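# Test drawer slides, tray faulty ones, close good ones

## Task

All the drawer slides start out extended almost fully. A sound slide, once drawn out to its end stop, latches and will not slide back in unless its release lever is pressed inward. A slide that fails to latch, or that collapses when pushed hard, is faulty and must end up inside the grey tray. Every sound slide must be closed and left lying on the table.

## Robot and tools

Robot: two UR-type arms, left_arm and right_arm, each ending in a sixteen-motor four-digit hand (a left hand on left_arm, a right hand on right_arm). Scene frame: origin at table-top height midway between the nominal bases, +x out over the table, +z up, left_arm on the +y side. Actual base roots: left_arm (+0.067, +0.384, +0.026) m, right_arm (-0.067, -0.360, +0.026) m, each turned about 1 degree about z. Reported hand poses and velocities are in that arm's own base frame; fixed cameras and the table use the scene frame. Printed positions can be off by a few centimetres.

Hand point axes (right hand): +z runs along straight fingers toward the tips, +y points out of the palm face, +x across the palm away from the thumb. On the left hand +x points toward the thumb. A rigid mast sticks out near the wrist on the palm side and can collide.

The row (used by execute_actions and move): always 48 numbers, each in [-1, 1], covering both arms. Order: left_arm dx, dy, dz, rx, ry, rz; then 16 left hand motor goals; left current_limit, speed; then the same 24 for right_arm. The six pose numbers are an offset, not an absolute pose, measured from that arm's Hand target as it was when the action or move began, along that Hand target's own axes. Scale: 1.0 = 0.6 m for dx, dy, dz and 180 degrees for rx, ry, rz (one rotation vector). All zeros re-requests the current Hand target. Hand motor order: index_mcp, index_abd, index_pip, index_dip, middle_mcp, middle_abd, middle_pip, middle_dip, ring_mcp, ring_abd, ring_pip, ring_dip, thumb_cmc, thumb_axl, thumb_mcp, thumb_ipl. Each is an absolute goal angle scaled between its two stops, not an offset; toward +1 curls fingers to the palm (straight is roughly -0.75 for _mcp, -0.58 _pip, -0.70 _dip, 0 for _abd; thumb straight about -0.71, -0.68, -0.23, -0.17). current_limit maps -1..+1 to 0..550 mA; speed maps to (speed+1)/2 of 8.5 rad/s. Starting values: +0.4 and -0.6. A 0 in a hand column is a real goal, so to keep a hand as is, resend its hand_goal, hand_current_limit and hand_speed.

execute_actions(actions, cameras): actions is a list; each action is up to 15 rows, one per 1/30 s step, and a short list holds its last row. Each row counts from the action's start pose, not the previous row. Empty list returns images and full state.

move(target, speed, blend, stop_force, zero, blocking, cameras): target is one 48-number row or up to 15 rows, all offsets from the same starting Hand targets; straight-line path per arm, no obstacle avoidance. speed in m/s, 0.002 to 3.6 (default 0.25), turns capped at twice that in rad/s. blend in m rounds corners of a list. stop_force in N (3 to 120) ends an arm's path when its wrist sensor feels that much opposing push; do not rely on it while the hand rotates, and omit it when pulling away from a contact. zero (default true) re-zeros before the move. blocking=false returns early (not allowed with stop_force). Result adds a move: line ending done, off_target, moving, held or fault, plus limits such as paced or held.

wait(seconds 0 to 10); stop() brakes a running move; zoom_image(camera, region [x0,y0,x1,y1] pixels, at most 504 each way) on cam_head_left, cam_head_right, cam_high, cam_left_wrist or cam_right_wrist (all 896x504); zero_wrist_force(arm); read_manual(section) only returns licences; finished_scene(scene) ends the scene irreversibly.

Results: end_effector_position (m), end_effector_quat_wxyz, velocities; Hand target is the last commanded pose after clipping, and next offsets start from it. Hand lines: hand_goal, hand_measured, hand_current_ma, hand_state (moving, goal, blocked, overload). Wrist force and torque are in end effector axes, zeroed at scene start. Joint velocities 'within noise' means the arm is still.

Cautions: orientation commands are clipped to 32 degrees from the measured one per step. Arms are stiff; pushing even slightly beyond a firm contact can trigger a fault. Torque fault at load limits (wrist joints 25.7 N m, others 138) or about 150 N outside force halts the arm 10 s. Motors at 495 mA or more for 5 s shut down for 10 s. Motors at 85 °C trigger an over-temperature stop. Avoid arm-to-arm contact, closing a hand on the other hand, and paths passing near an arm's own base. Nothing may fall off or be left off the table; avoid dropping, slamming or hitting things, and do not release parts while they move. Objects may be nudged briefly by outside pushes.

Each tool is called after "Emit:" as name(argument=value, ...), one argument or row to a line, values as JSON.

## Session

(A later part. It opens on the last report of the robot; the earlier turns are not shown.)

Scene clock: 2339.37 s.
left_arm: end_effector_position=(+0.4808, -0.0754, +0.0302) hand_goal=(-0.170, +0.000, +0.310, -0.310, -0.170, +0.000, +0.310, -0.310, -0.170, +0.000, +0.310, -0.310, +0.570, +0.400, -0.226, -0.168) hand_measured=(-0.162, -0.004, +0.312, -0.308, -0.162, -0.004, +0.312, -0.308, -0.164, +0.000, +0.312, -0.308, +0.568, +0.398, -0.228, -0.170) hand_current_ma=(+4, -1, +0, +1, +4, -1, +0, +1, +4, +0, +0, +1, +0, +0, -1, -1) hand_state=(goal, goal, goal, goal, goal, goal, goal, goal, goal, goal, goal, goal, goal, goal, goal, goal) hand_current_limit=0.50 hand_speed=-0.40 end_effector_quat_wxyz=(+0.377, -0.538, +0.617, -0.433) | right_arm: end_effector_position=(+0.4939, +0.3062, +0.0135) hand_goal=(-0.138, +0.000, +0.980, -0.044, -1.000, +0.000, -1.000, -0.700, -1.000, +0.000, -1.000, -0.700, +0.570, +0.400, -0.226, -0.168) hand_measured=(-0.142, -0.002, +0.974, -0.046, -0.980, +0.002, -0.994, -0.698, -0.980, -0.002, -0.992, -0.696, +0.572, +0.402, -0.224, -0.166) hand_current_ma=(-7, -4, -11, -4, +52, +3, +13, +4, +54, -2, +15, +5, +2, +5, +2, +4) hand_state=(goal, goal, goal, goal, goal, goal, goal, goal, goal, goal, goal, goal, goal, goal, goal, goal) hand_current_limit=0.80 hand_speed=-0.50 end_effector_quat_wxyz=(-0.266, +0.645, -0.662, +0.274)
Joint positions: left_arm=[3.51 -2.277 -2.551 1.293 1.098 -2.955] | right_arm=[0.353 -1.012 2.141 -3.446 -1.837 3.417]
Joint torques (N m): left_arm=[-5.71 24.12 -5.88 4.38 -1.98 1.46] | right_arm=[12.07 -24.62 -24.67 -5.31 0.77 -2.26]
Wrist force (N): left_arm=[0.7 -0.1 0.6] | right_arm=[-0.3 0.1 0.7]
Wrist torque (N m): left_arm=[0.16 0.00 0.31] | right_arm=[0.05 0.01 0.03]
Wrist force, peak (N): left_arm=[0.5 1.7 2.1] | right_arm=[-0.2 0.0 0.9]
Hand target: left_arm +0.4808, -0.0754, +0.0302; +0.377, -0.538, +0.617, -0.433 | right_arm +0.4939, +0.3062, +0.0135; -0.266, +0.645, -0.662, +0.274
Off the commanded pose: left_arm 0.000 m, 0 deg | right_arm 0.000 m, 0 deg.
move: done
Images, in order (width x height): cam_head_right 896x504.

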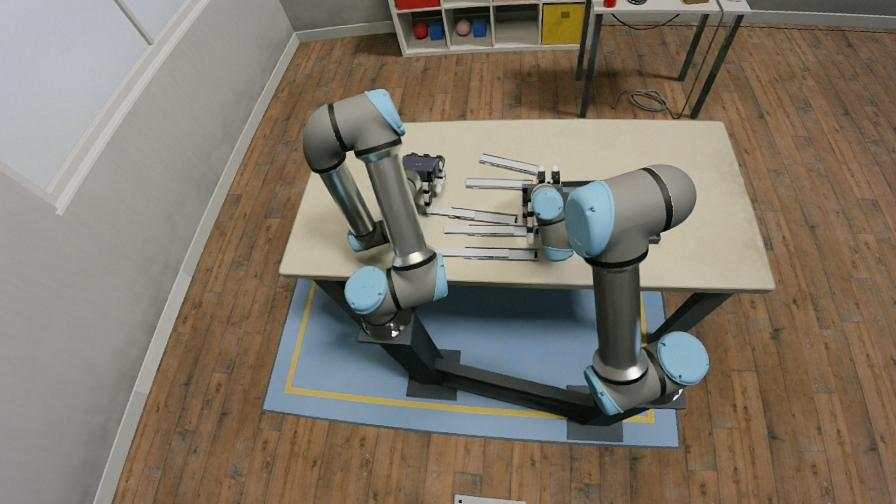

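Emit:
move(
  target=[0,0.0379,0.0138,0,0,0,-0.170,0,0.310,-0.309,-0.170,0,0.310,-0.309,-0.170,0,0.310,-0.309,0.571,0.401,-0.226,-0.168,0.5,-0.4,0,0,0,0,0,0,-0.137,0,0.98,-0.043,-1,0,-1,-0.7,-1,0,-1,-0.7,0.571,0.401,-0.226,-0.168,0.8,-0.5],
  speed=0.05,
  stop_force=5,
)

Emit:
execute_actions(
  actions=[
    [[0,0,0,0,0,0,0.0685,0,0.197,-0.377,0.0685,0,0.197,-0.377,-0.170,0,0.310,-0.309,0.571,0.401,-0.226,-0.168,0.5,-0.6,0,0,0,0,0,0,-0.137,0,0.98,-0.043,-1,0,-1,-0.7,-1,0,-1,-0.7,0.571,0.401,-0.226,-0.168,0.8,-0.5]],
    [[0,0,0,0,0,0,0.192,0,0.109,-0.449,0.192,0,0.109,-0.449,-0.170,0,0.310,-0.309,0.571,0.401,-0.226,-0.168,0.5,-0.6,0,0,0,0,0,0,-0.137,0,0.98,-0.043,-1,0,-1,-0.7,-1,0,-1,-0.7,0.571,0.401,-0.226,-0.168,0.8,-0.5]],
    [[0,0,0,0,0,0,0.25,0,0.05,-0.476,0.25,0,0.05,-0.476,-0.170,0,0.310,-0.309,0.571,0.401,-0.226,-0.168,0.5,-0.7,0,0,0,0,0,0,-0.137,0,0.98,-0.043,-1,0,-1,-0.7,-1,0,-1,-0.7,0.571,0.401,-0.226,-0.168,0.8,-0.5]],
    [[0,0,0,0,0,0,0.36,0,-0.05,-0.49,0.36,0,-0.05,-0.49,-0.170,0,0.310,-0.309,0.571,0.401,-0.226,-0.168,0.5,-0.7,0,0,0,0,0,0,-0.137,0,0.98,-0.043,-1,0,-1,-0.7,-1,0,-1,-0.7,0.571,0.401,-0.226,-0.168,0.8,-0.5]],
    [[0,0,0,0,0,0,0.41,0,-0.07,-0.48,0.41,0,-0.07,-0.48,-0.170,0,0.310,-0.309,0.571,0.401,-0.226,-0.168,0.5,-0.7,0,0,0,0,0,0,-0.137,0,0.98,-0.043,-1,0,-1,-0.7,-1,0,-1,-0.7,0.571,0.401,-0.226,-0.168,0.8,-0.5]],
    [[0,0,0,0,0,0,0.48,0,-0.04,-0.46,0.48,0,-0.04,-0.46,-0.170,0,0.310,-0.309,0.571,0.401,-0.226,-0.168,0.5,-0.7,0,0,0,0,0,0,-0.137,0,0.98,-0.043,-1,0,-1,-0.7,-1,0,-1,-0.7,0.571,0.401,-0.226,-0.168,0.8,-0.5]],
  ],
)

Scene clock: 2353.90 s.
left_arm: end_effector_position=(+0.4808, -0.0754, +0.0060) hand_goal=(-0.170, +0.000, +0.310, -0.310, -0.170, +0.000, +0.310, -0.310, -0.170, +0.000, +0.310, -0.310, +0.570, +0.400, -0.226, -0.168) hand_measured=(-0.162, -0.004, +0.312, -0.308, -0.162, -0.004, +0.312, -0.308, -0.164, +0.000, +0.312, -0.308, +0.568, +0.398, -0.228, -0.170) hand_current_ma=(+4, -1, +0, +1, +4, -1, +0, +1, +4, +0, +0, +1, +0, +0, -1, -1) hand_state=(goal, goal, goal, goal, goal, goal, goal, goal, goal, goal, goal, goal, goal, goal, goal, goal) hand_current_limit=0.50 hand_speed=-0.40 end_effector_quat_wxyz=(+0.377, -0.538, +0.617, -0.433) | right_arm: end_effector_position=(+0.4939, +0.3062, +0.0135) hand_goal=(-0.138, +0.000, +0.980, -0.044, -1.000, +0.000, -1.000, -0.700, -1.000, +0.000, -1.000, -0.700, +0.570, +0.400, -0.226, -0.168) hand_measured=(-0.142, -0.002, +0.974, -0.046, -0.980, +0.002, -0.994, -0.698, -0.980, -0.002, -0.992, -0.696, +0.572, +0.402, -0.224, -0.166) hand_current_ma=(-7, -4, -11, -4, +52, +3, +13, +4, +54, -2, +15, +5, +2, +5, +2, +4) hand_state=(goal, goal, goal, goal, goal, goal, goal, goal, goal, goal, goal, goal, goal, goal, goal, goal) hand_current_limit=0.80 hand_speed=-0.50 end_effector_quat_wxyz=(-0.266, +0.645, -0.662, +0.274)
Joint positions: left_arm=[3.51 -2.376 -2.531 1.372 1.098 -2.955] | right_arm=[0.353 -1.012 2.141 -3.446 -1.837 3.417]
Joint torques (N m): left_arm=[-7.58 24.55 -8.89 2.53 1.48 -2.03] | right_arm=[11.17 -24.18 -23.61 -5.21 0.67 -2.17]
Wrist force (N): left_arm=[0.7 0.0 0.6] | right_arm=[-0.1 0.2 0.4]
Wrist torque (N m): left_arm=[0.18 0.00 0.28] | right_arm=[0.08 0.00 0.04]
Wrist force, peak (N): left_arm=[1.0 0.1 0.8] | right_arm=[-0.4 0.1 0.8]
Hand target: left_arm +0.4808, -0.0754, +0.0060; +0.377, -0.538, +0.617, -0.433 | right_arm +0.4939, +0.3062, +0.0135; -0.266, +0.645, -0.662, +0.274
Off the commanded pose: left_arm 0.000 m, 0 deg | right_arm 0.000 m, 0 deg.
move: done

Scene clock: 2357.10 s.
left_arm: end_effector_position=(+0.4808, -0.0754, +0.0060) hand_goal=(+0.480, +0.000, -0.040, -0.460, +0.480, +0.000, -0.040, -0.460, -0.170, +0.000, +0.310, -0.310, +0.570, +0.400, -0.226, -0.168) hand_measured=(+0.348, -0.002, -0.072, -0.476, +0.362, -0.002, -0.074, -0.480, -0.164, +0.000, +0.312, -0.308, +0.568, +0.398, -0.228, -0.170) hand_current_ma=(-405, +0, -38, -14, -340, +0, -43, -18, +4, +0, +0, +1, +0, +0, -1, -1) hand_state=(blocked, goal, blocked, goal, blocked, goal, blocked, blocked, goal, goal, goal, goal, goal, goal, goal, goal) hand_current_limit=0.50 hand_speed=-0.70 end_effector_quat_wxyz=(+0.377, -0.538, +0.617, -0.433) | right_arm: end_effector_position=(+0.4939, +0.3062, +0.0135) hand_goal=(-0.138, +0.000, +0.980, -0.044, -1.000, +0.000, -1.000, -0.700, -1.000, +0.000, -1.000, -0.700, +0.570, +0.400, -0.226, -0.168) hand_measured=(-0.142, -0.002, +0.974, -0.046, -0.980, +0.002, -0.994, -0.698, -0.980, -0.002, -0.992, -0.696, +0.572, +0.402, -0.224, -0.166) hand_current_ma=(-7, -4, -11, -4, +52, +3, +13, +4, +54, -2, +15, +5, +2, +5, +2, +4) hand_state=(goal, goal, goal, goal, goal, goal, goal, goal, goal, goal, goal, goal, goal, goal, goal, goal) hand_current_limit=0.80 hand_speed=-0.50 end_effector_quat_wxyz=(-0.266, +0.645, -0.662, +0.274)
Joint positions: left_arm=[3.51 -2.376 -2.531 1.372 1.098 -2.955] | right_arm=[0.353 -1.012 2.141 -3.446 -1.837 3.417]
Joint torques (N m): left_arm=[-6.1 29.11 -6.69 3.41 1.28 1.76] | right_arm=[12.52 -24.35 -22.16 -5.04 0.51 -1.91]
Wrist force (N): left_arm=[0.7 -0.2 0.3] | right_arm=[-0.3 0.2 0.5]
Wrist torque (N m): left_arm=[0.17 0.08 0.30] | right_arm=[0.07 0.02 0.03]
Wrist force, peak (N): left_arm=[0.6 -6.5 1.4] | right_arm=[-0.3 0.1 0.9]
Hand target: left_arm +0.4808, -0.0754, +0.0060; +0.377, -0.538, +0.617, -0.433 | right_arm +0.4939, +0.3062, +0.0135; -0.266, +0.645, -0.662, +0.274
Off the commanded pose: left_arm 0.000 m, 0 deg | right_arm 0.000 m, 0 deg.

Emit:
move(
  target=[-0.0182,0.0004,-0.0011,0,-0.0418,-0.0152,0.48,0,-0.04,-0.46,0.48,0,-0.04,-0.46,-0.170,0,0.310,-0.309,0.571,0.401,-0.226,-0.168,0.5,-0.7,0,0,0,0,0,0,-0.137,0,0.98,-0.043,-1,0,-1,-0.7,-1,0,-1,-0.7,0.571,0.401,-0.226,-0.168,0.8,-0.5],
  speed=0.05,
)

Emit:
execute_actions(
  actions=[
    [[0,0,0,0,0,0,0.36,0,-0.05,-0.49,0.36,0,-0.05,-0.49,-0.170,0,0.310,-0.309,0.571,0.401,-0.226,-0.168,0.5,-0.5,0,0,0,0,0,0,-0.137,0,0.98,-0.043,-1,0,-1,-0.7,-1,0,-1,-0.7,0.571,0.401,-0.226,-0.168,0.8,-0.5]],
    [[0,0,0,0,0,0,0.25,0,0.05,-0.476,0.25,0,0.05,-0.476,-0.170,0,0.310,-0.309,0.571,0.401,-0.226,-0.168,0.5,-0.5,0,0,0,0,0,0,-0.137,0,0.98,-0.043,-1,0,-1,-0.7,-1,0,-1,-0.7,0.571,0.401,-0.226,-0.168,0.8,-0.5]],
    [[0,0,0,0,0,0,0.0685,0,0.197,-0.377,0.0685,0,0.197,-0.377,-0.170,0,0.310,-0.309,0.571,0.401,-0.226,-0.168,0.5,-0.5,0,0,0,0,0,0,-0.137,0,0.98,-0.043,-1,0,-1,-0.7,-1,0,-1,-0.7,0.571,0.401,-0.226,-0.168,0.8,-0.5]],
  ],
  cameras=["cam_head_left","cam_head_right"],
)

Emit:
zoom_image(
  camera="cam_head_right",
  region=[400, 150, 560, 250],
)

Emit:
zoom_image(
  camera="cam_head_left",
  region=[400, 150, 560, 250],
)

Scene clock: 2375.87 s.
left_arm: end_effector_position=(+0.4816, -0.0646, +0.0060) hand_goal=(+0.480, +0.000, -0.040, -0.460, +0.480, +0.000, -0.040, -0.460, -0.170, +0.000, +0.310, -0.310, +0.570, +0.400, -0.226, -0.168) hand_measured=(+0.348, +0.000, -0.072, -0.476, +0.362, +0.000, -0.074, -0.480, -0.164, +0.000, +0.312, -0.308, +0.568, +0.398, -0.228, -0.170) hand_current_ma=(-403, +0, -38, -14, -340, +0, -43, -18, +4, +0, +0, +1, +0, +0, -1, -1) hand_state=(blocked, goal, blocked, goal, blocked, goal, blocked, blocked, goal, goal, goal, goal, goal, goal, goal, goal) hand_current_limit=0.50 hand_speed=-0.70 end_effector_quat_wxyz=(-0.406, +0.580, -0.578, +0.405) | right_arm: end_effector_position=(+0.4939, +0.3062, +0.0135) hand_goal=(-0.138, +0.000, +0.980, -0.044, -1.000, +0.000, -1.000, -0.700, -1.000, +0.000, -1.000, -0.700, +0.570, +0.400, -0.226, -0.168) hand_measured=(-0.142, -0.002, +0.974, -0.046, -0.980, +0.002, -0.994, -0.698, -0.980, -0.002, -0.992, -0.696, +0.572, +0.402, -0.224, -0.166) hand_current_ma=(-7, -4, -11, -4, +52, +3, +13, +4, +54, -2, +15, +5, +2, +5, +2, +4) hand_state=(goal, goal, goal, goal, goal, goal, goal, goal, goal, goal, goal, goal, goal, goal, goal, goal) hand_current_limit=0.80 hand_speed=-0.50 end_effector_quat_wxyz=(-0.266, +0.645, -0.662, +0.274)
Joint positions: left_arm=[3.463 -2.381 -2.53 1.404 1.272 -3.03] | right_arm=[0.353 -1.012 2.141 -3.446 -1.837 3.417]
Joint torques (N m): left_arm=[9.28 26.63 5.41 1.86 -1.78 2.52] | right_arm=[12.21 -23.85 -21.64 -5.11 0.58 -2.09]
Wrist force (N): left_arm=[0.1 -0.3 0.4] | right_arm=[-0.3 0.1 0.4]
Wrist torque (N m): left_arm=[0.15 0.12 0.25] | right_arm=[0.07 0.02 0.02]
Wrist force, peak (N): left_arm=[0.8 -0.8 0.2] | right_arm=[-0.4 0.0 0.9]
Hand target: left_arm +0.4816, -0.0645, +0.0060; -0.406, +0.580, -0.578, +0.405 | right_arm +0.4939, +0.3062, +0.0135; -0.266, +0.645, -0.662, +0.274
Off the commanded pose: left_arm 0.000 m, 0 deg | right_arm 0.000 m, 0 deg.
move: done

Scene clock: 2377.57 s.
left_arm: end_effector_position=(+0.4816, -0.0645, +0.0060) hand_goal=(+0.068, +0.000, +0.196, -0.378, +0.068, +0.000, +0.196, -0.378, -0.170, +0.000, +0.310, -0.310, +0.570, +0.400, -0.226, -0.168) hand_measured=(+0.072, +0.000, +0.190, -0.382, +0.072, +0.000, +0.190, -0.382, -0.164, +0.000, +0.312, -0.308, +0.568, +0.398, -0.228, -0.170) hand_current_ma=(+1, +0, -2, -1, +1, +0, -3, -1, +4, +0, +0, +1, +0, +0, -1, -1) hand_state=(goal, goal, goal, goal, goal, goal, goal, goal, goal, goal, goal, goal, goal, goal, goal, goal) hand_current_limit=0.50 hand_speed=-0.50 end_effector_quat_wxyz=(-0.406, +0.580, -0.578, +0.405) | right_arm: end_effector_position=(+0.4939, +0.3062, +0.0135) hand_goal=(-0.138, +0.000, +0.980, -0.044, -1.000, +0.000, -1.000, -0.700, -1.000, +0.000, -1.000, -0.700, +0.570, +0.400, -0.226, -0.168) hand_measured=(-0.142, -0.002, +0.974, -0.046, -0.980, +0.002, -0.994, -0.698, -0.980, -0.002, -0.992, -0.696, +0.572, +0.402, -0.224, -0.166) hand_current_ma=(-7, -4, -11, -4, +52, +3, +13, +4, +54, -2, +15, +5, +2, +5, +2, +4) hand_state=(goal, goal, goal, goal, goal, goal, goal, goal, goal, goal, goal, goal, goal, goal, goal, goal) hand_current_limit=0.80 hand_speed=-0.50 end_effector_quat_wxyz=(-0.266, +0.645, -0.662, +0.274)
Joint positions: left_arm=[3.463 -2.381 -2.53 1.404 1.272 -3.03] | right_arm=[0.353 -1.012 2.141 -3.446 -1.837 3.417]
Joint torques (N m): left_arm=[7.65 35.45 -7.92 0.41 1.58 1.22] | right_arm=[12.04 -24.03 -20.75 -5.24 0.64 -1.96]
Wrist force (N): left_arm=[0.3 -0.2 0.6] | right_arm=[-0.2 0.0 0.4]
Wrist torque (N m): left_arm=[0.18 0.05 0.19] | right_arm=[0.06 0.01 0.04]
Wrist force, peak (N): left_arm=[0.7 -3.2 -0.1] | right_arm=[-0.4 0.0 0.9]
Hand target: left_arm +0.4816, -0.0645, +0.0060; -0.406, +0.580, -0.578, +0.405 | right_arm +0.4939, +0.3062, +0.0135; -0.266, +0.645, -0.662, +0.274
Off the commanded pose: left_arm 0.000 m, 0 deg | right_arm 0.000 m, 0 deg.
Images, in order (width x height): cam_head_left 896x504, cam_head_right 896x504.

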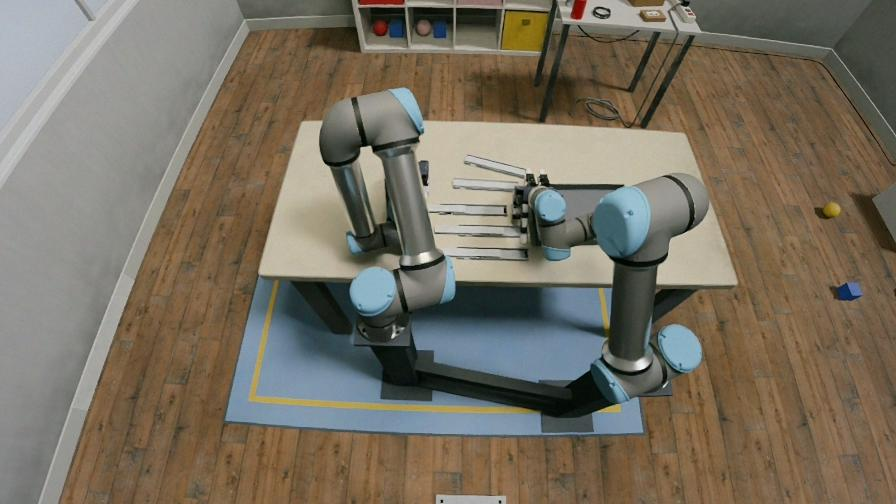

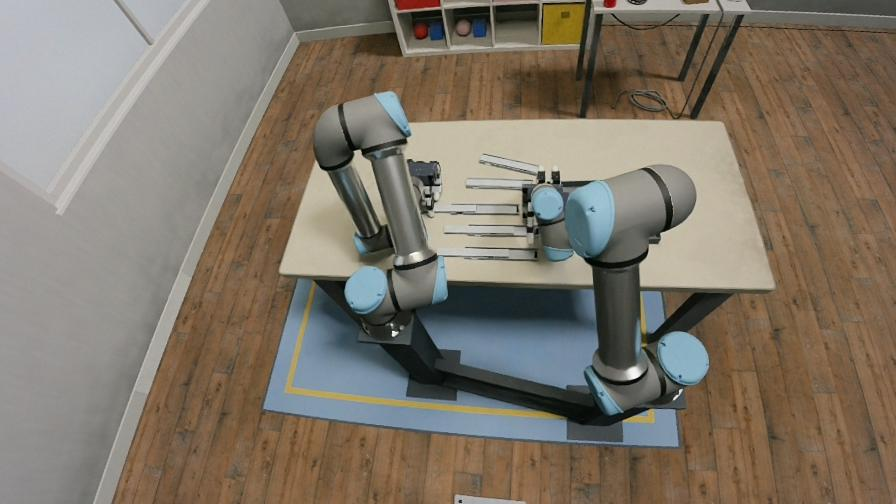

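Scaled by 3.150 from the camera's 896x504 image, which has a finer 1280x720 frame.

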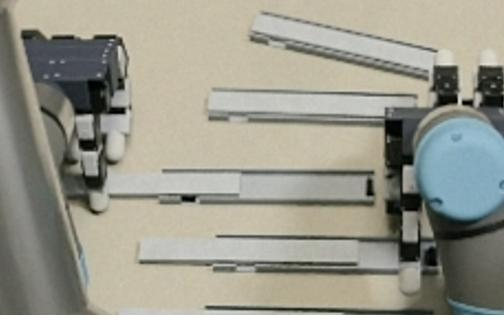

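Scaled by 3.150 from the camera's 896x504 image, which has a finer 1280x720 frame.

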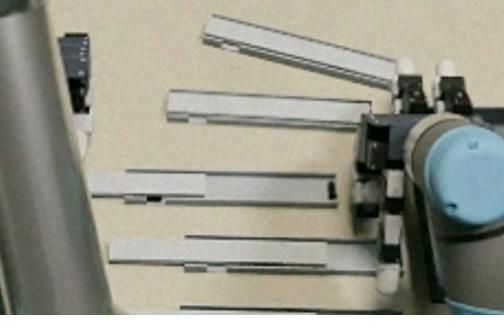

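Emit:
move(
  target=[
    [0,-0.1567,-0.057,0,0,0, 0.0685,0,0.197,-0.377, 0.0685,0,0.197,-0.377, -0.17,0,0.31,-0.309, 0.571,0.401,-0.226,-0.168, 0.5,-0.5, 0,0,0,0,0,0, -0.137,0,0.98,-0.043, -1,0,-1,-0.7, -1,0,-1,-0.7, 0.571,0.401,-0.226,-0.168, 0.8,-0.5],
    [-0.18,-0.0951,-0.2262,-0.1389,0,0, -0.137,0,0.98,-0.043, -0.137,0,0.98,-0.043, -0.137,0,0.98,-0.043, 0.571,0.401,-0.226,-0.168, 0.8,-0.5, 0,0,0,0,0,0, -0.137,0,0.98,-0.043, -1,0,-1,-0.7, -1,0,-1,-0.7, 0.571,0.401,-0.226,-0.168, 0.8,-0.5],
    [-0.18,0.0561,-0.1712,-0.1389,0,0, -0.137,0,0.98,-0.043, -0.137,0,0.98,-0.043, -0.137,0,0.98,-0.043, 0.571,0.401,-0.226,-0.168, 0.8,-0.5, 0,0.0159,0.056,0,0,0, -0.137,0,0.98,-0.043, -1,0,-1,-0.7, -1,0,-1,-0.7, 0.571,0.401,-0.226,-0.168, 0.8,-0.5],
  ],
  speed=[0.25,0.25,0.1],
  cameras=["cam_head_left","cam_head_right"],
)

Scene clock: 2426.10 s.
left_arm: end_effector_position=(+0.3732, +0.0431, +0.0093) hand_goal=(-0.138, +0.000, +0.980, -0.044, -0.138, +0.000, +0.980, -0.044, -0.138, +0.000, +0.980, -0.044, +0.570, +0.400, -0.226, -0.168) hand_measured=(-0.136, +0.000, +0.974, -0.048, -0.136, +0.000, +0.972, -0.048, -0.142, +0.000, +0.972, -0.048, +0.568, +0.398, -0.228, -0.170) hand_current_ma=(+0, +0, -3, -1, +0, +0, -3, -1, -2, +0, -4, -1, +0, +0, -1, -1) hand_state=(goal, goal, goal, goal, goal, goal, goal, goal, goal, goal, goal, goal, goal, goal, goal, goal) hand_current_limit=0.80 hand_speed=-0.50 end_effector_quat_wxyz=(-0.271, +0.654, -0.652, +0.271) end_effector_velocity=(+0.000, +0.000, +0.000) end_effector_angular_velocity=(+0.001, -0.002, +0.001) | right_arm: end_effector_position=(+0.5110, +0.3057, -0.0171) hand_goal=(-0.138, +0.000, +0.980, -0.044, -1.000, +0.000, -1.000, -0.700, -1.000, +0.000, -1.000, -0.700, +0.570, +0.400, -0.226, -0.168) hand_measured=(-0.142, -0.002, +0.974, -0.046, -0.980, +0.002, -0.994, -0.698, -0.980, -0.002, -0.992, -0.696, +0.572, +0.402, -0.224, -0.166) hand_current_ma=(-7, -4, -11, -4, +52, +3, +13, +4, +54, -2, +15, +5, +2, +5, +2, +4) hand_state=(goal, goal, goal, goal, goal, goal, goal, goal, goal, goal, goal, goal, goal, goal, goal, goal) hand_current_limit=0.80 hand_speed=-0.50 end_effector_quat_wxyz=(-0.266, +0.645, -0.662, +0.274)
Joint positions: left_arm=[3.878 -1.907 -2.743 0.578 1.077 -2.574] | right_arm=[0.34 -0.918 2.098 -3.5 -1.828 3.407]
Joint velocities: left_arm=[0 -0.002 -0.001 0.006 0 -0.001] | right_arm=[within noise]
Joint torques (N m): left_arm=[-4.37 12.88 12.05 5.03 -0.92 1.18] | right_arm=[10.24 -53.81 5.72 -0.37 -1.34 0.73]
Wrist force (N): left_arm=[0.8 -0.1 0.5] | right_arm=[-0.3 0.0 0.5]
Wrist torque (N m): left_arm=[0.18 -0.04 0.28] | right_arm=[0.03 0.03 0.03]
Wrist force, peak (N): left_arm=[0.6 2.1 1.6] | right_arm=[-0.3 0.0 1.0]
Hand target: left_arm +0.3732, +0.0432, +0.0093; -0.271, +0.654, -0.652, +0.271 | right_arm +0.5109, +0.3058, -0.0170; -0.266, +0.645, -0.662, +0.274
Off the commanded pose: left_arm 0.000 m, 0 deg | right_arm 0.000 m, 0 deg.
move: done
Images, in order (width x height): cam_head_left 896x504, cam_head_right 896x504.

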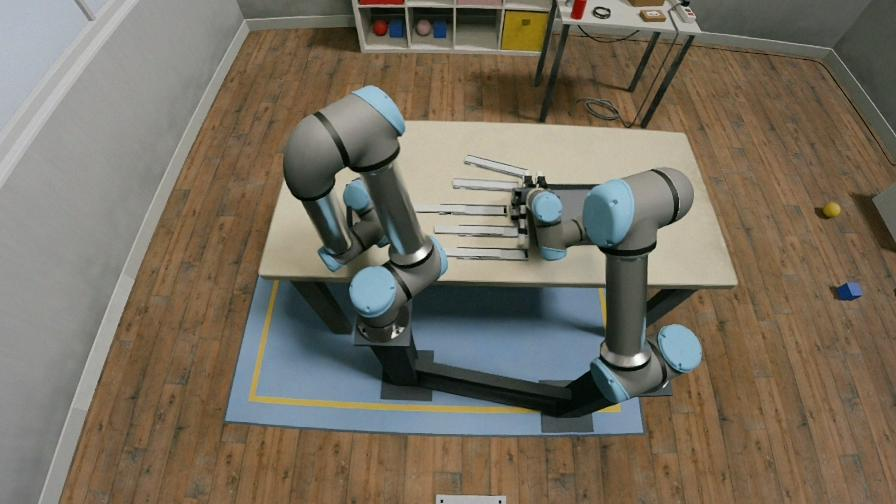

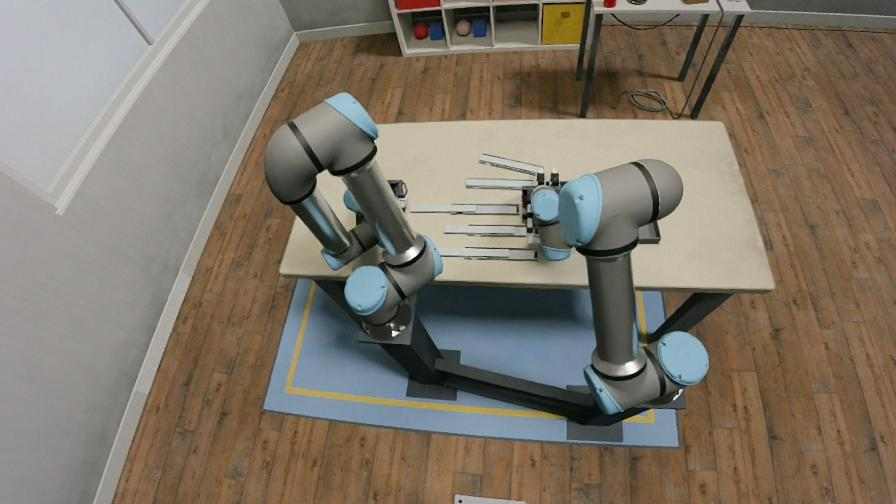

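Emit:
zoom_image(
  camera="cam_head_right",
  region=[380, 170, 580, 260],
)

Emit:
zoom_image(
  camera="cam_head_left",
  region=[380, 170, 580, 260],
)

Scaled by 2.520 from the camera's 896x504 image, which has a finer 1280x720 frame.

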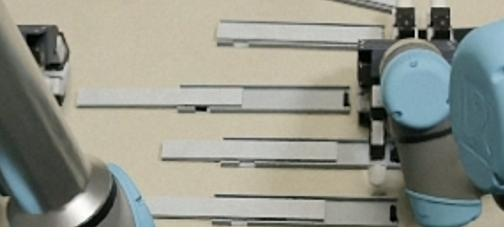

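Scaled by 2.520 from the camera's 896x504 image, which has a finer 1280x720 frame.

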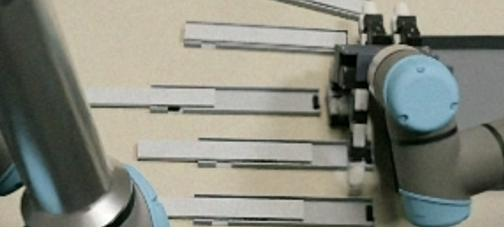

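Emit:
move(
  target=[0,0.0351,0.0351,0,0,0, -0.137,0,0.98,-0.043, -0.137,0,0.98,-0.043, -0.137,0,0.98,-0.043, 0.571,0.401,-0.226,-0.168, 0.8,-0.5, 0,0,0,0,0,0, -0.137,0,0.98,-0.043, -1,0,-1,-0.7, -1,0,-1,-0.7, 0.571,0.401,-0.226,-0.168, 0.8,-0.5],
  speed=0.06,
  stop_force=6,
  cameras=["cam_head_left","cam_head_right"],
)

Emit:
zoom_image(
  camera="cam_head_right",
  region=[380, 180, 470, 230],
)

Emit:
zoom_image(
  camera="cam_head_left",
  region=[470, 180, 560, 230],
)

Scene clock: 2438.43 s.
left_arm: end_effector_position=(+0.3733, +0.0432, -0.0204) hand_goal=(-0.138, +0.000, +0.980, -0.044, -0.138, +0.000, +0.980, -0.044, -0.138, +0.000, +0.980, -0.044, +0.570, +0.400, -0.226, -0.168) hand_measured=(-0.136, +0.000, +0.974, -0.048, -0.136, +0.000, +0.972, -0.048, -0.142, +0.000, +0.972, -0.048, +0.568, +0.398, -0.228, -0.170) hand_current_ma=(+0, +0, -3, -1, +0, +0, -3, -1, -2, +0, -4, -1, +0, +0, -1, -1) hand_state=(goal, goal, goal, goal, goal, goal, goal, goal, goal, goal, goal, goal, goal, goal, goal, goal) hand_current_limit=0.80 hand_speed=-0.50 end_effector_quat_wxyz=(-0.271, +0.654, -0.652, +0.271) | right_arm: end_effector_position=(+0.5109, +0.3058, -0.0170) hand_goal=(-0.138, +0.000, +0.980, -0.044, -1.000, +0.000, -1.000, -0.700, -1.000, +0.000, -1.000, -0.700, +0.570, +0.400, -0.226, -0.168) hand_measured=(-0.142, -0.002, +0.974, -0.046, -0.980, +0.002, -0.994, -0.698, -0.980, -0.002, -0.992, -0.696, +0.572, +0.402, -0.224, -0.166) hand_current_ma=(-7, -4, -11, -4, +52, +3, +13, +4, +54, -2, +15, +5, +2, +5, +2, +4) hand_state=(goal, goal, goal, goal, goal, goal, goal, goal, goal, goal, goal, goal, goal, goal, goal, goal) hand_current_limit=0.80 hand_speed=-0.50 end_effector_quat_wxyz=(-0.266, +0.645, -0.662, +0.274)
Joint positions: left_arm=[3.878 -2.088 -2.741 0.756 1.077 -2.574] | right_arm=[0.34 -0.919 2.098 -3.5 -1.828 3.407]
Joint torques (N m): left_arm=[-6.26 16.57 -6.8 4.61 -2.14 0.39] | right_arm=[11.66 -52.57 4.43 -0.42 -1.84 1.97]
Wrist force (N): left_arm=[0.6 0.1 0.8] | right_arm=[-0.2 -0.1 0.5]
Wrist torque (N m): left_arm=[0.18 -0.01 0.25] | right_arm=[0.02 0.01 0.04]
Wrist force, peak (N): left_arm=[0.5 0.4 1.4] | right_arm=[-0.5 0.1 0.9]
Hand target: left_arm +0.3733, +0.0432, -0.0204; -0.271, +0.654, -0.652, +0.271 | right_arm +0.5109, +0.3058, -0.0170; -0.266, +0.645, -0.662, +0.274
Off the commanded pose: left_arm 0.000 m, 0 deg | right_arm 0.000 m, 0 deg.
move: done
Images, in order (width x height): cam_head_left 896x504, cam_head_right 896x504.

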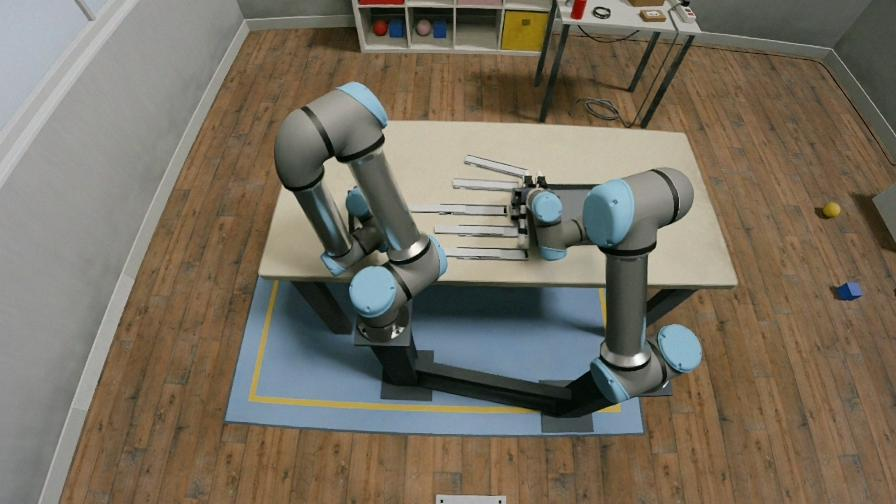

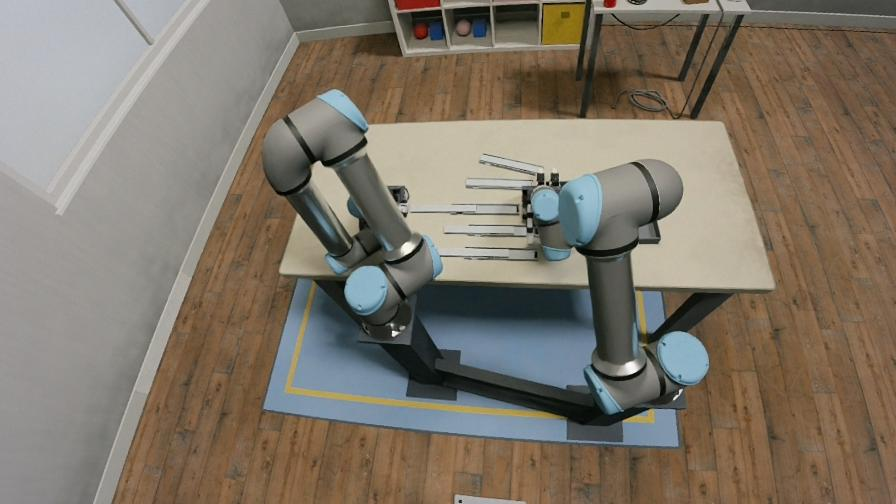

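Scaled by 5.600 from the camera's 896x504 image, which has a finer 1280x720 frame.

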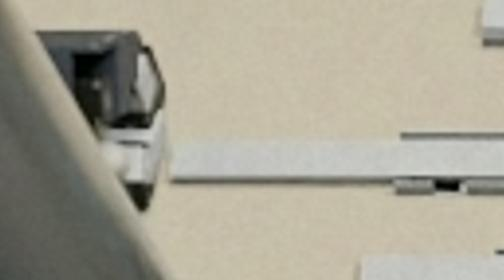

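Scaled by 5.600 from the camera's 896x504 image, which has a finer 1280x720 frame.

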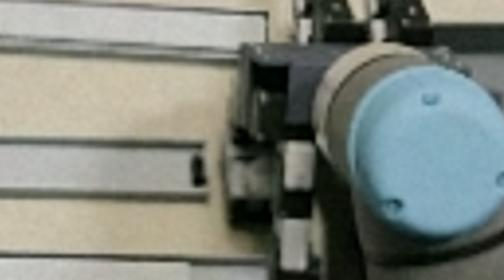

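Good alignment. Push test.

Emit:
move(
  target=[0.08,0,0,0,0,0, -0.137,0,0.98,-0.043, -0.137,0,0.98,-0.043, -0.137,0,0.98,-0.043, 0.571,0.401,-0.226,-0.168, 0.8,-0.5, 0,0,0,0,0,0, -0.137,0,0.98,-0.043, -1,0,-1,-0.7, -1,0,-1,-0.7, 0.571,0.401,-0.226,-0.168, 0.8,-0.5],
  speed=0.02,
  stop_force=12,
  cameras=["cam_head_left","cam_head_right"],
)

Emit:
zoom_image(
  camera="cam_head_right",
  region=[400, 190, 540, 230],
)

Emit:
zoom_image(
  camera="cam_head_left",
  region=[470, 180, 560, 230],
)

Scene clock: 2445.73 s.
left_arm: end_effector_position=(+0.3733, +0.0214, -0.0204) hand_goal=(-0.138, +0.000, +0.980, -0.044, -0.138, +0.000, +0.980, -0.044, -0.138, +0.000, +0.980, -0.044, +0.570, +0.400, -0.226, -0.168) hand_measured=(-0.136, +0.046, +0.978, -0.048, -0.136, +0.000, +0.972, -0.048, -0.142, +0.000, +0.972, -0.048, +0.568, +0.398, -0.228, -0.170) hand_current_ma=(+0, +57, +0, -1, +0, +0, -3, -1, -2, +0, -4, -1, +0, +0, -1, -1) hand_state=(goal, blocked, goal, goal, goal, goal, goal, goal, goal, goal, goal, goal, goal, goal, goal, goal) hand_current_limit=0.80 hand_speed=-0.50 end_effector_quat_wxyz=(-0.271, +0.654, -0.652, +0.271) | right_arm: end_effector_position=(+0.5109, +0.3058, -0.0170) hand_goal=(-0.138, +0.000, +0.980, -0.044, -1.000, +0.000, -1.000, -0.700, -1.000, +0.000, -1.000, -0.700, +0.570, +0.400, -0.226, -0.168) hand_measured=(-0.140, +0.034, +0.974, -0.046, -0.980, +0.002, -0.994, -0.698, -0.980, -0.002, -0.992, -0.696, +0.572, +0.402, -0.224, -0.166) hand_current_ma=(-5, +86, -10, -4, +52, +3, +13, +4, +54, -2, +15, +5, +2, +5, +2, +4) hand_state=(goal, blocked, goal, goal, goal, goal, goal, goal, goal, goal, goal, goal, goal, goal, goal, goal) hand_current_limit=0.80 hand_speed=-0.50 end_effector_quat_wxyz=(-0.266, +0.645, -0.662, +0.274)
Joint positions: left_arm=[3.809 -2.103 -2.748 0.807 1.119 -2.636] | right_arm=[0.34 -0.919 2.098 -3.5 -1.828 3.407]
Joint torques (N m): left_arm=[-10.96 29.24 7.45 3.28 0.09 -2.3] | right_arm=[11.48 -45.77 3.24 -0.44 3.27 1.95]
Wrist force (N): left_arm=[-6.2 -0.6 -0.6] | right_arm=[8.3 -2.3 -1.3]
Wrist torque (N m): left_arm=[0.23 -0.09 -0.14] | right_arm=[0.12 0.10 0.40]
Wrist force, peak (N): left_arm=[-12.4 -3.1 -2.3] | right_arm=[11.6 -3.3 -2.3]
Hand target: left_arm +0.3733, +0.0214, -0.0204; -0.271, +0.654, -0.652, +0.271 (not the last commanded pose) | right_arm +0.5109, +0.3058, -0.0170; -0.266, +0.645, -0.662, +0.274
Off the commanded pose: left_arm 0.026 m, 0 deg | right_arm 0.000 m, 0 deg.
move: contact (left_arm)
Images, in order (width x height): cam_head_left 896x504, cam_head_right 896x504.

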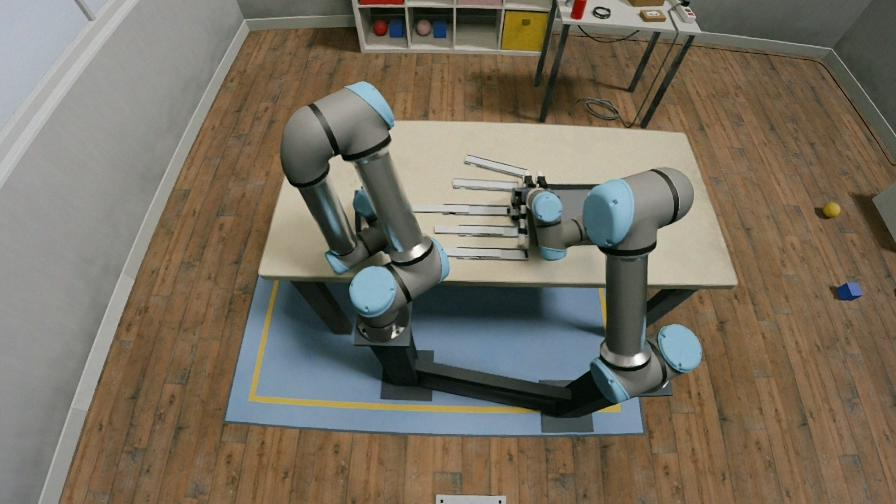

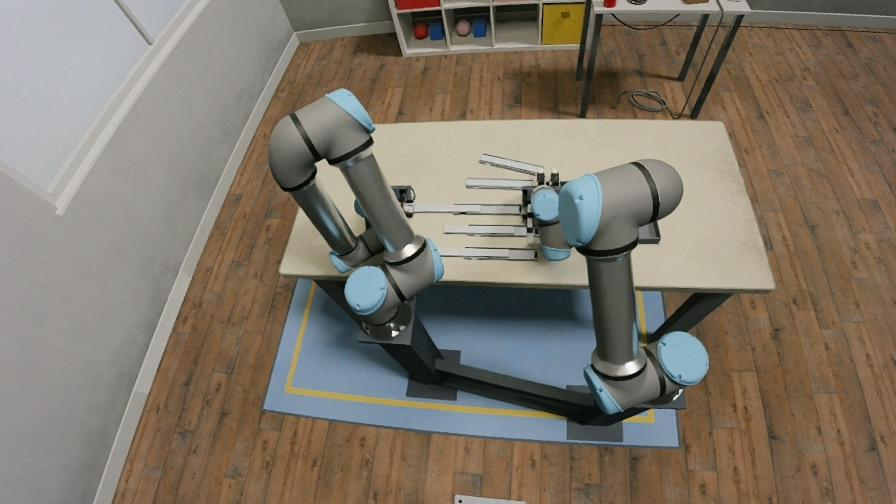

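Scaled by 3.600 from the camera's 896x504 image, which has a finer 1280x720 frame.

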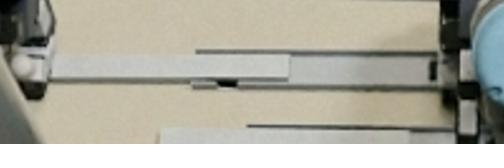

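Scaled by 5.600 from the camera's 896x504 image, which has a finer 1280x720 frame.

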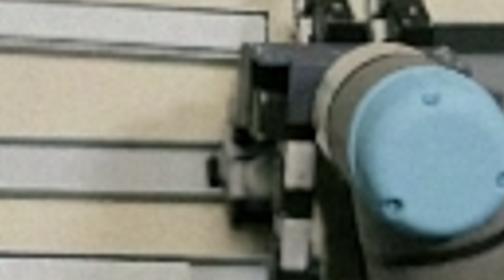

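Emit:
move(
  target=[0.05,0,0,0,0,0, -0.137,0,0.98,-0.043, -0.137,0,0.98,-0.043, -0.137,0,0.98,-0.043, 0.571,0.401,-0.226,-0.168, 0.8,-0.5, 0,0,0,0,0,0, -0.137,0,0.98,-0.043, -1,0,-1,-0.7, -1,0,-1,-0.7, 0.571,0.401,-0.226,-0.168, 0.8,-0.5],
  speed=0.012,
  stop_force=28,
  zero=false,
  cameras=["cam_head_left","cam_head_right"],
)

Emit:
zoom_image(
  camera="cam_head_right",
  region=[400, 190, 540, 230],
)

Emit:
move(
  target=[0.04,0,0,0,0,0, -0.137,0,0.98,-0.043, -0.137,0,0.98,-0.043, -0.137,0,0.98,-0.043, 0.571,0.401,-0.226,-0.168, 0.8,-0.5, 0,0,0,0,0,0, -0.137,0,0.98,-0.043, -1,0,-1,-0.7, -1,0,-1,-0.7, 0.571,0.401,-0.226,-0.168, 0.8,-0.5],
  speed=0.012,
  stop_force=43,
  zero=false,
  cameras=["cam_head_left","cam_head_right"],
)

Emit:
zoom_image(
  camera="cam_head_right",
  region=[400, 190, 540, 230],
)

Scene clock: 2462.63 s.
left_arm: end_effector_position=(+0.3734, -0.0086, -0.0204) hand_goal=(-0.138, +0.000, +0.980, -0.044, -0.138, +0.000, +0.980, -0.044, -0.138, +0.000, +0.980, -0.044, +0.570, +0.400, -0.226, -0.168) hand_measured=(-0.140, +0.004, +0.980, -0.048, -0.138, +0.000, +0.972, -0.048, -0.142, +0.000, +0.972, -0.048, +0.570, +0.398, -0.228, -0.170) hand_current_ma=(+0, +1, +0, -1, +0, +0, -3, -1, -1, +0, -4, -1, +0, +0, +0, -1) hand_state=(goal, goal, goal, goal, goal, goal, goal, goal, goal, goal, goal, goal, goal, goal, goal, goal) hand_current_limit=0.80 hand_speed=-0.50 end_effector_quat_wxyz=(-0.271, +0.654, -0.652, +0.271) | right_arm: end_effector_position=(+0.5109, +0.3057, -0.0170) hand_goal=(-0.138, +0.000, +0.980, -0.044, -1.000, +0.000, -1.000, -0.700, -1.000, +0.000, -1.000, -0.700, +0.570, +0.400, -0.226, -0.168) hand_measured=(-0.140, +0.002, +0.978, -0.046, -0.980, +0.002, -0.994, -0.698, -0.980, -0.002, -0.992, -0.696, +0.572, +0.402, -0.224, -0.166) hand_current_ma=(-4, +4, -4, -4, +52, +2, +13, +4, +53, -1, +15, +5, +2, +5, +2, +4) hand_state=(goal, goal, goal, goal, goal, goal, goal, goal, goal, goal, goal, goal, goal, goal, goal, goal) hand_current_limit=0.80 hand_speed=-0.50 end_effector_quat_wxyz=(-0.266, +0.645, -0.662, +0.274)
Joint positions: left_arm=[3.706 -2.121 -2.75 0.862 1.184 -2.723] | right_arm=[0.34 -0.919 2.098 -3.5 -1.828 3.407]
Joint torques (N m): left_arm=[8.63 30.15 8.95 0.92 -2.18 2.48] | right_arm=[-11.33 -51.55 -2.62 -1.66 -1.27 2.4]
Wrist force (N): left_arm=[0.3 0.0 0.7] | right_arm=[0.3 -0.2 0.7]
Wrist torque (N m): left_arm=[0.18 0.01 0.17] | right_arm=[0.01 0.05 0.05]
Wrist force, peak (N): left_arm=[-27.8 -9.3 -7.8] | right_arm=[22.8 -8.5 -5.8]
Hand target: left_arm +0.3734, -0.0086, -0.0204; -0.271, +0.654, -0.652, +0.271 | right_arm +0.5109, +0.3058, -0.0170; -0.266, +0.645, -0.662, +0.274
Off the commanded pose: left_arm 0.000 m, 0 deg | right_arm 0.000 m, 0 deg.
move: done
Images, in order (width x height): cam_head_left 896x504, cam_head_right 896x504.

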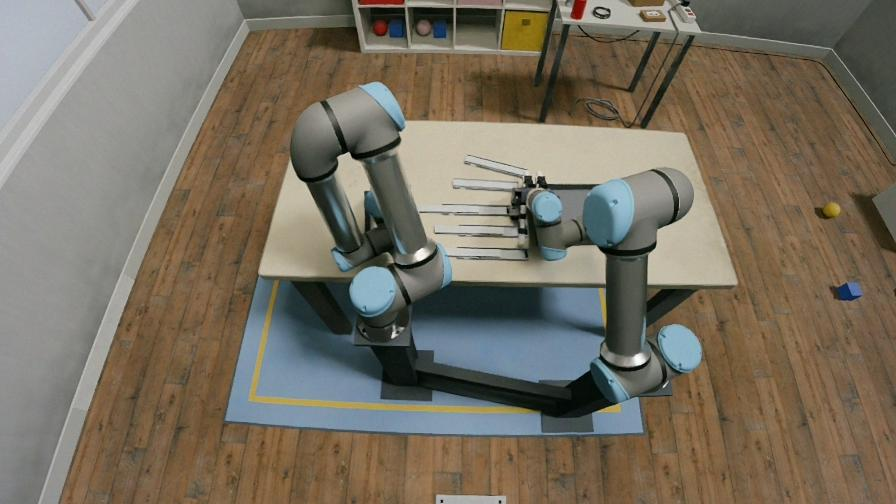

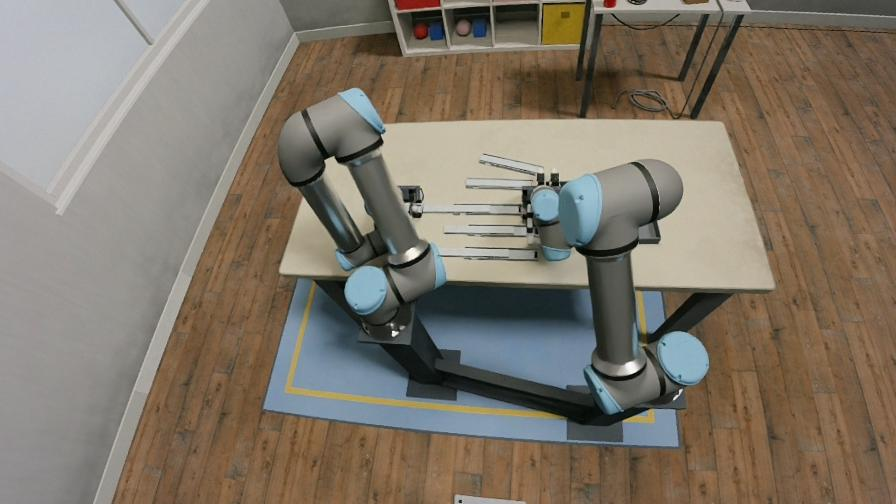

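Scaled by 3.600 from the camera's 896x504 image, which has a finer 1280x720 frame.

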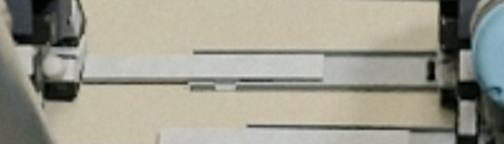

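Scene clock: 2465.40 s.
left_arm: end_effector_position=(+0.3735, -0.0326, -0.0204) hand_goal=(-0.138, +0.000, +0.980, -0.044, -0.138, +0.000, +0.980, -0.044, -0.138, +0.000, +0.980, -0.044, +0.570, +0.400, -0.226, -0.168) hand_measured=(-0.140, +0.004, +0.980, -0.048, -0.138, +0.000, +0.972, -0.048, -0.142, +0.000, +0.972, -0.048, +0.570, +0.398, -0.228, -0.170) hand_current_ma=(+0, +1, +0, -1, +0, +0, -3, -1, -1, +0, -4, -1, +0, +0, +0, -1) hand_state=(goal, goal, goal, goal, goal, goal, goal, goal, goal, goal, goal, goal, goal, goal, goal, goal) hand_current_limit=0.80 hand_speed=-0.50 end_effector_quat_wxyz=(-0.271, +0.654, -0.652, +0.271) | right_arm: end_effector_position=(+0.5109, +0.3058, -0.0170) hand_goal=(-0.138, +0.000, +0.980, -0.044, -1.000, +0.000, -1.000, -0.700, -1.000, +0.000, -1.000, -0.700, +0.570, +0.400, -0.226, -0.168) hand_measured=(-0.140, +0.002, +0.978, -0.046, -0.980, +0.002, -0.994, -0.698, -0.980, -0.002, -0.992, -0.696, +0.572, +0.402, -0.224, -0.166) hand_current_ma=(-4, +4, -4, -4, +52, +2, +13, +4, +53, -1, +15, +5, +2, +5, +2, +4) hand_state=(goal, goal, goal, goal, goal, goal, goal, goal, goal, goal, goal, goal, goal, goal, goal, goal) hand_current_limit=0.80 hand_speed=-0.50 end_effector_quat_wxyz=(-0.266, +0.645, -0.662, +0.274)
Joint positions: left_arm=[3.618 -2.131 -2.746 0.893 1.242 -2.794] | right_arm=[0.34 -0.919 2.098 -3.5 -1.828 3.407]
Joint torques (N m): left_arm=[8.79 25.27 1.07 1.39 -1.96 2.47] | right_arm=[-9.8 -52.67 -3.35 -2.04 -0.99 2.2]
Wrist force (N): left_arm=[0.3 -0.1 0.6] | right_arm=[0.4 0.0 0.7]
Wrist torque (N m): left_arm=[0.15 0.00 0.18] | right_arm=[0.03 0.03 0.06]
Wrist force, peak (N): left_arm=[-1.2 -0.3 1.1] | right_arm=[0.4 -0.1 0.9]
Hand target: left_arm +0.3735, -0.0326, -0.0204; -0.271, +0.654, -0.652, +0.271 | right_arm +0.5109, +0.3058, -0.0170; -0.266, +0.645, -0.662, +0.274
Off the commanded pose: left_arm 0.000 m, 0 deg | right_arm 0.000 m, 0 deg.
move: done
Images, in order (width x height): cam_head_left 896x504, cam_head_right 896x504.

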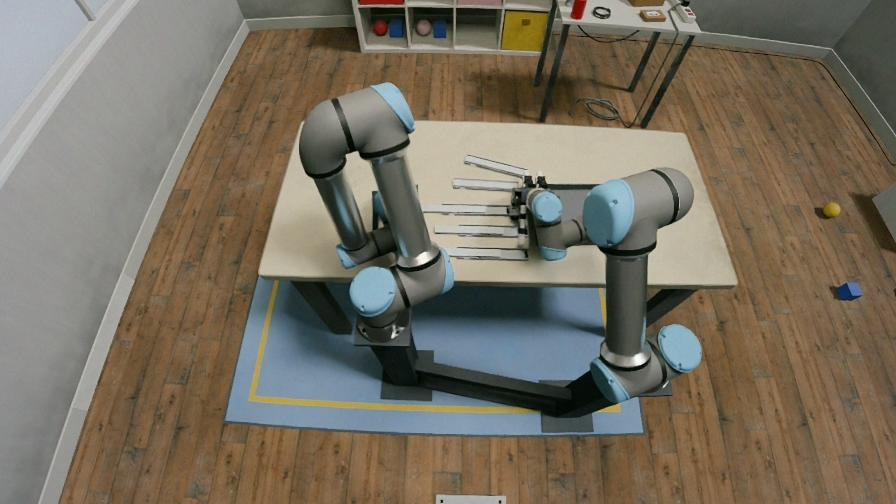

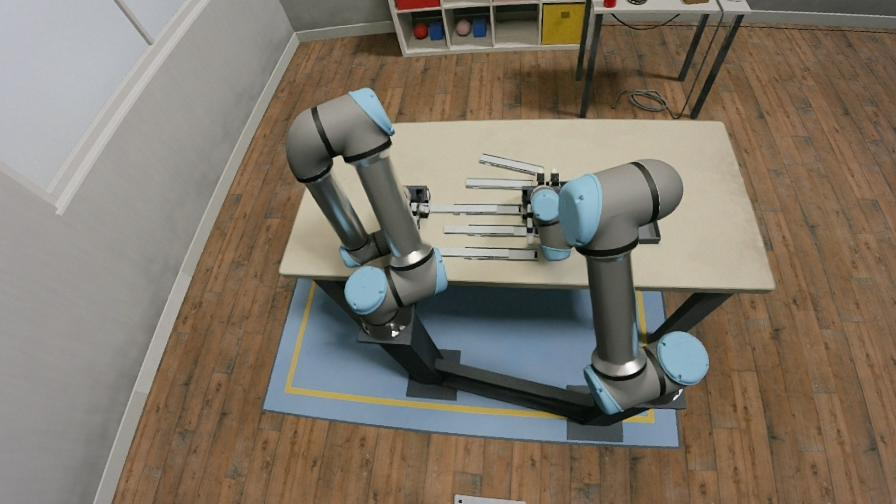

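Scaled by 3.600 from the camera's 896x504 image, which has a finer 1280x720 frame.

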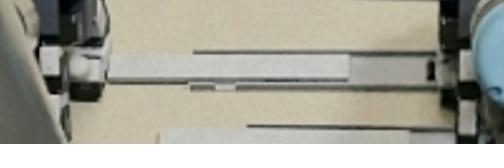

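Emit:
move(
  target=[0.2,0,0,0,0,0, -0.137,0,0.98,-0.043, -0.137,0,0.98,-0.043, -0.137,0,0.98,-0.043, 0.571,0.401,-0.226,-0.168, 0.8,-0.5, 0,0,0,0,0,0, -0.137,0,0.98,-0.043, -1,0,-1,-0.7, -1,0,-1,-0.7, 0.571,0.401,-0.226,-0.168, 0.8,-0.5],
  speed=0.03,
  stop_force=14,
  cameras=["cam_head_left","cam_head_right"],
)

Emit:
zoom_image(
  camera="cam_head_right",
  region=[400, 190, 540, 230],
)

Scene clock: 2475.43 s.
left_arm: end_effector_position=(+0.3738, -0.1142, -0.0204) hand_goal=(-0.138, +0.000, +0.980, -0.044, -0.138, +0.000, +0.980, -0.044, -0.138, +0.000, +0.980, -0.044, +0.570, +0.400, -0.226, -0.168) hand_measured=(-0.140, +0.056, +0.980, -0.048, -0.138, +0.000, +0.972, -0.048, -0.142, +0.000, +0.972, -0.048, +0.570, +0.398, -0.228, -0.170) hand_current_ma=(-1, +75, +0, -1, +0, +0, -3, -1, -1, +0, -4, -1, +0, +0, +0, -1) hand_state=(goal, blocked, goal, goal, goal, goal, goal, goal, goal, goal, goal, goal, goal, goal, goal, goal) hand_current_limit=0.80 hand_speed=-0.50 end_effector_quat_wxyz=(-0.271, +0.654, -0.652, +0.271) | right_arm: end_effector_position=(+0.5109, +0.3057, -0.0170) hand_goal=(-0.138, +0.000, +0.980, -0.044, -1.000, +0.000, -1.000, -0.700, -1.000, +0.000, -1.000, -0.700, +0.570, +0.400, -0.226, -0.168) hand_measured=(-0.136, +0.044, +0.978, -0.046, -0.980, +0.002, -0.994, -0.698, -0.980, -0.002, -0.992, -0.696, +0.572, +0.402, -0.224, -0.166) hand_current_ma=(+1, +117, -4, -4, +52, +2, +13, +4, +53, -1, +15, +5, +2, +5, +2, +4) hand_state=(goal, blocked, goal, goal, goal, goal, goal, goal, goal, goal, goal, goal, goal, goal, goal, goal) hand_current_limit=0.80 hand_speed=-0.50 end_effector_quat_wxyz=(-0.266, +0.645, -0.662, +0.274)
Joint positions: left_arm=[3.299 -2.136 -2.692 0.896 1.462 -3.032] | right_arm=[0.34 -0.919 2.098 -3.5 -1.828 3.407]
Joint torques (N m): left_arm=[-9.56 17.77 -7.46 4.86 0.22 -2.26] | right_arm=[15.5 -41.45 -8.49 -3.2 2.37 1.98]
Wrist force (N): left_arm=[-6.1 -1.4 -0.2] | right_arm=[6.6 -2.1 -0.8]
Wrist torque (N m): left_arm=[0.22 -0.11 -0.16] | right_arm=[0.06 0.09 0.31]
Wrist force, peak (N): left_arm=[-15.9 -4.2 -2.9] | right_arm=[14.7 -4.5 -3.3]
Hand target: left_arm +0.3738, -0.1142, -0.0204; -0.271, +0.654, -0.652, +0.271 (not the last commanded pose) | right_arm +0.5109, +0.3058, -0.0170; -0.266, +0.645, -0.662, +0.274
Off the commanded pose: left_arm 0.038 m, 0 deg | right_arm 0.000 m, 0 deg.
move: contact (left_arm)
Images, in order (width x height): cam_head_left 896x504, cam_head_right 896x504.

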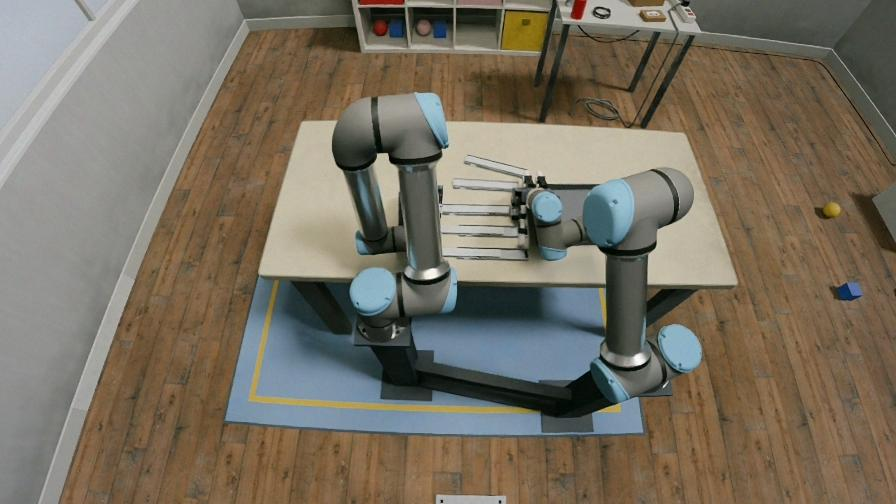

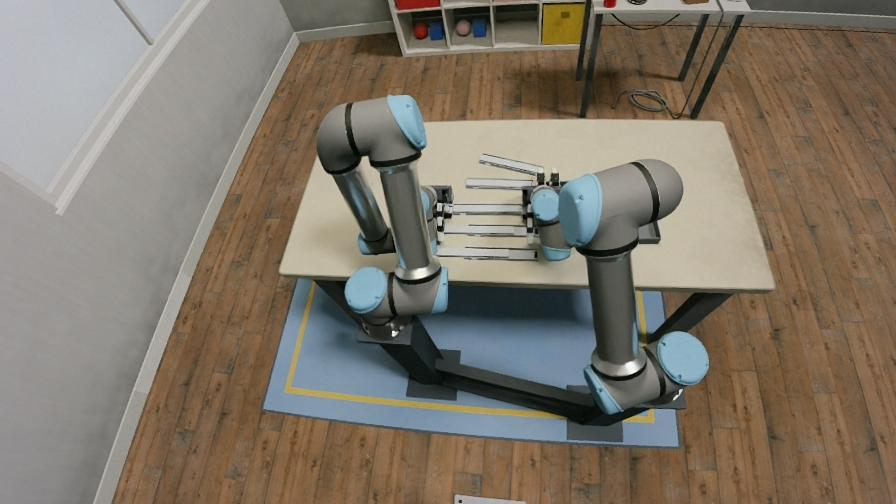

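Scaled by 3.600 from the camera's 896x504 image, which has a finer 1280x720 frame.

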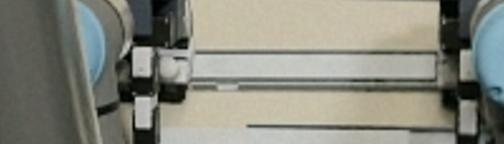

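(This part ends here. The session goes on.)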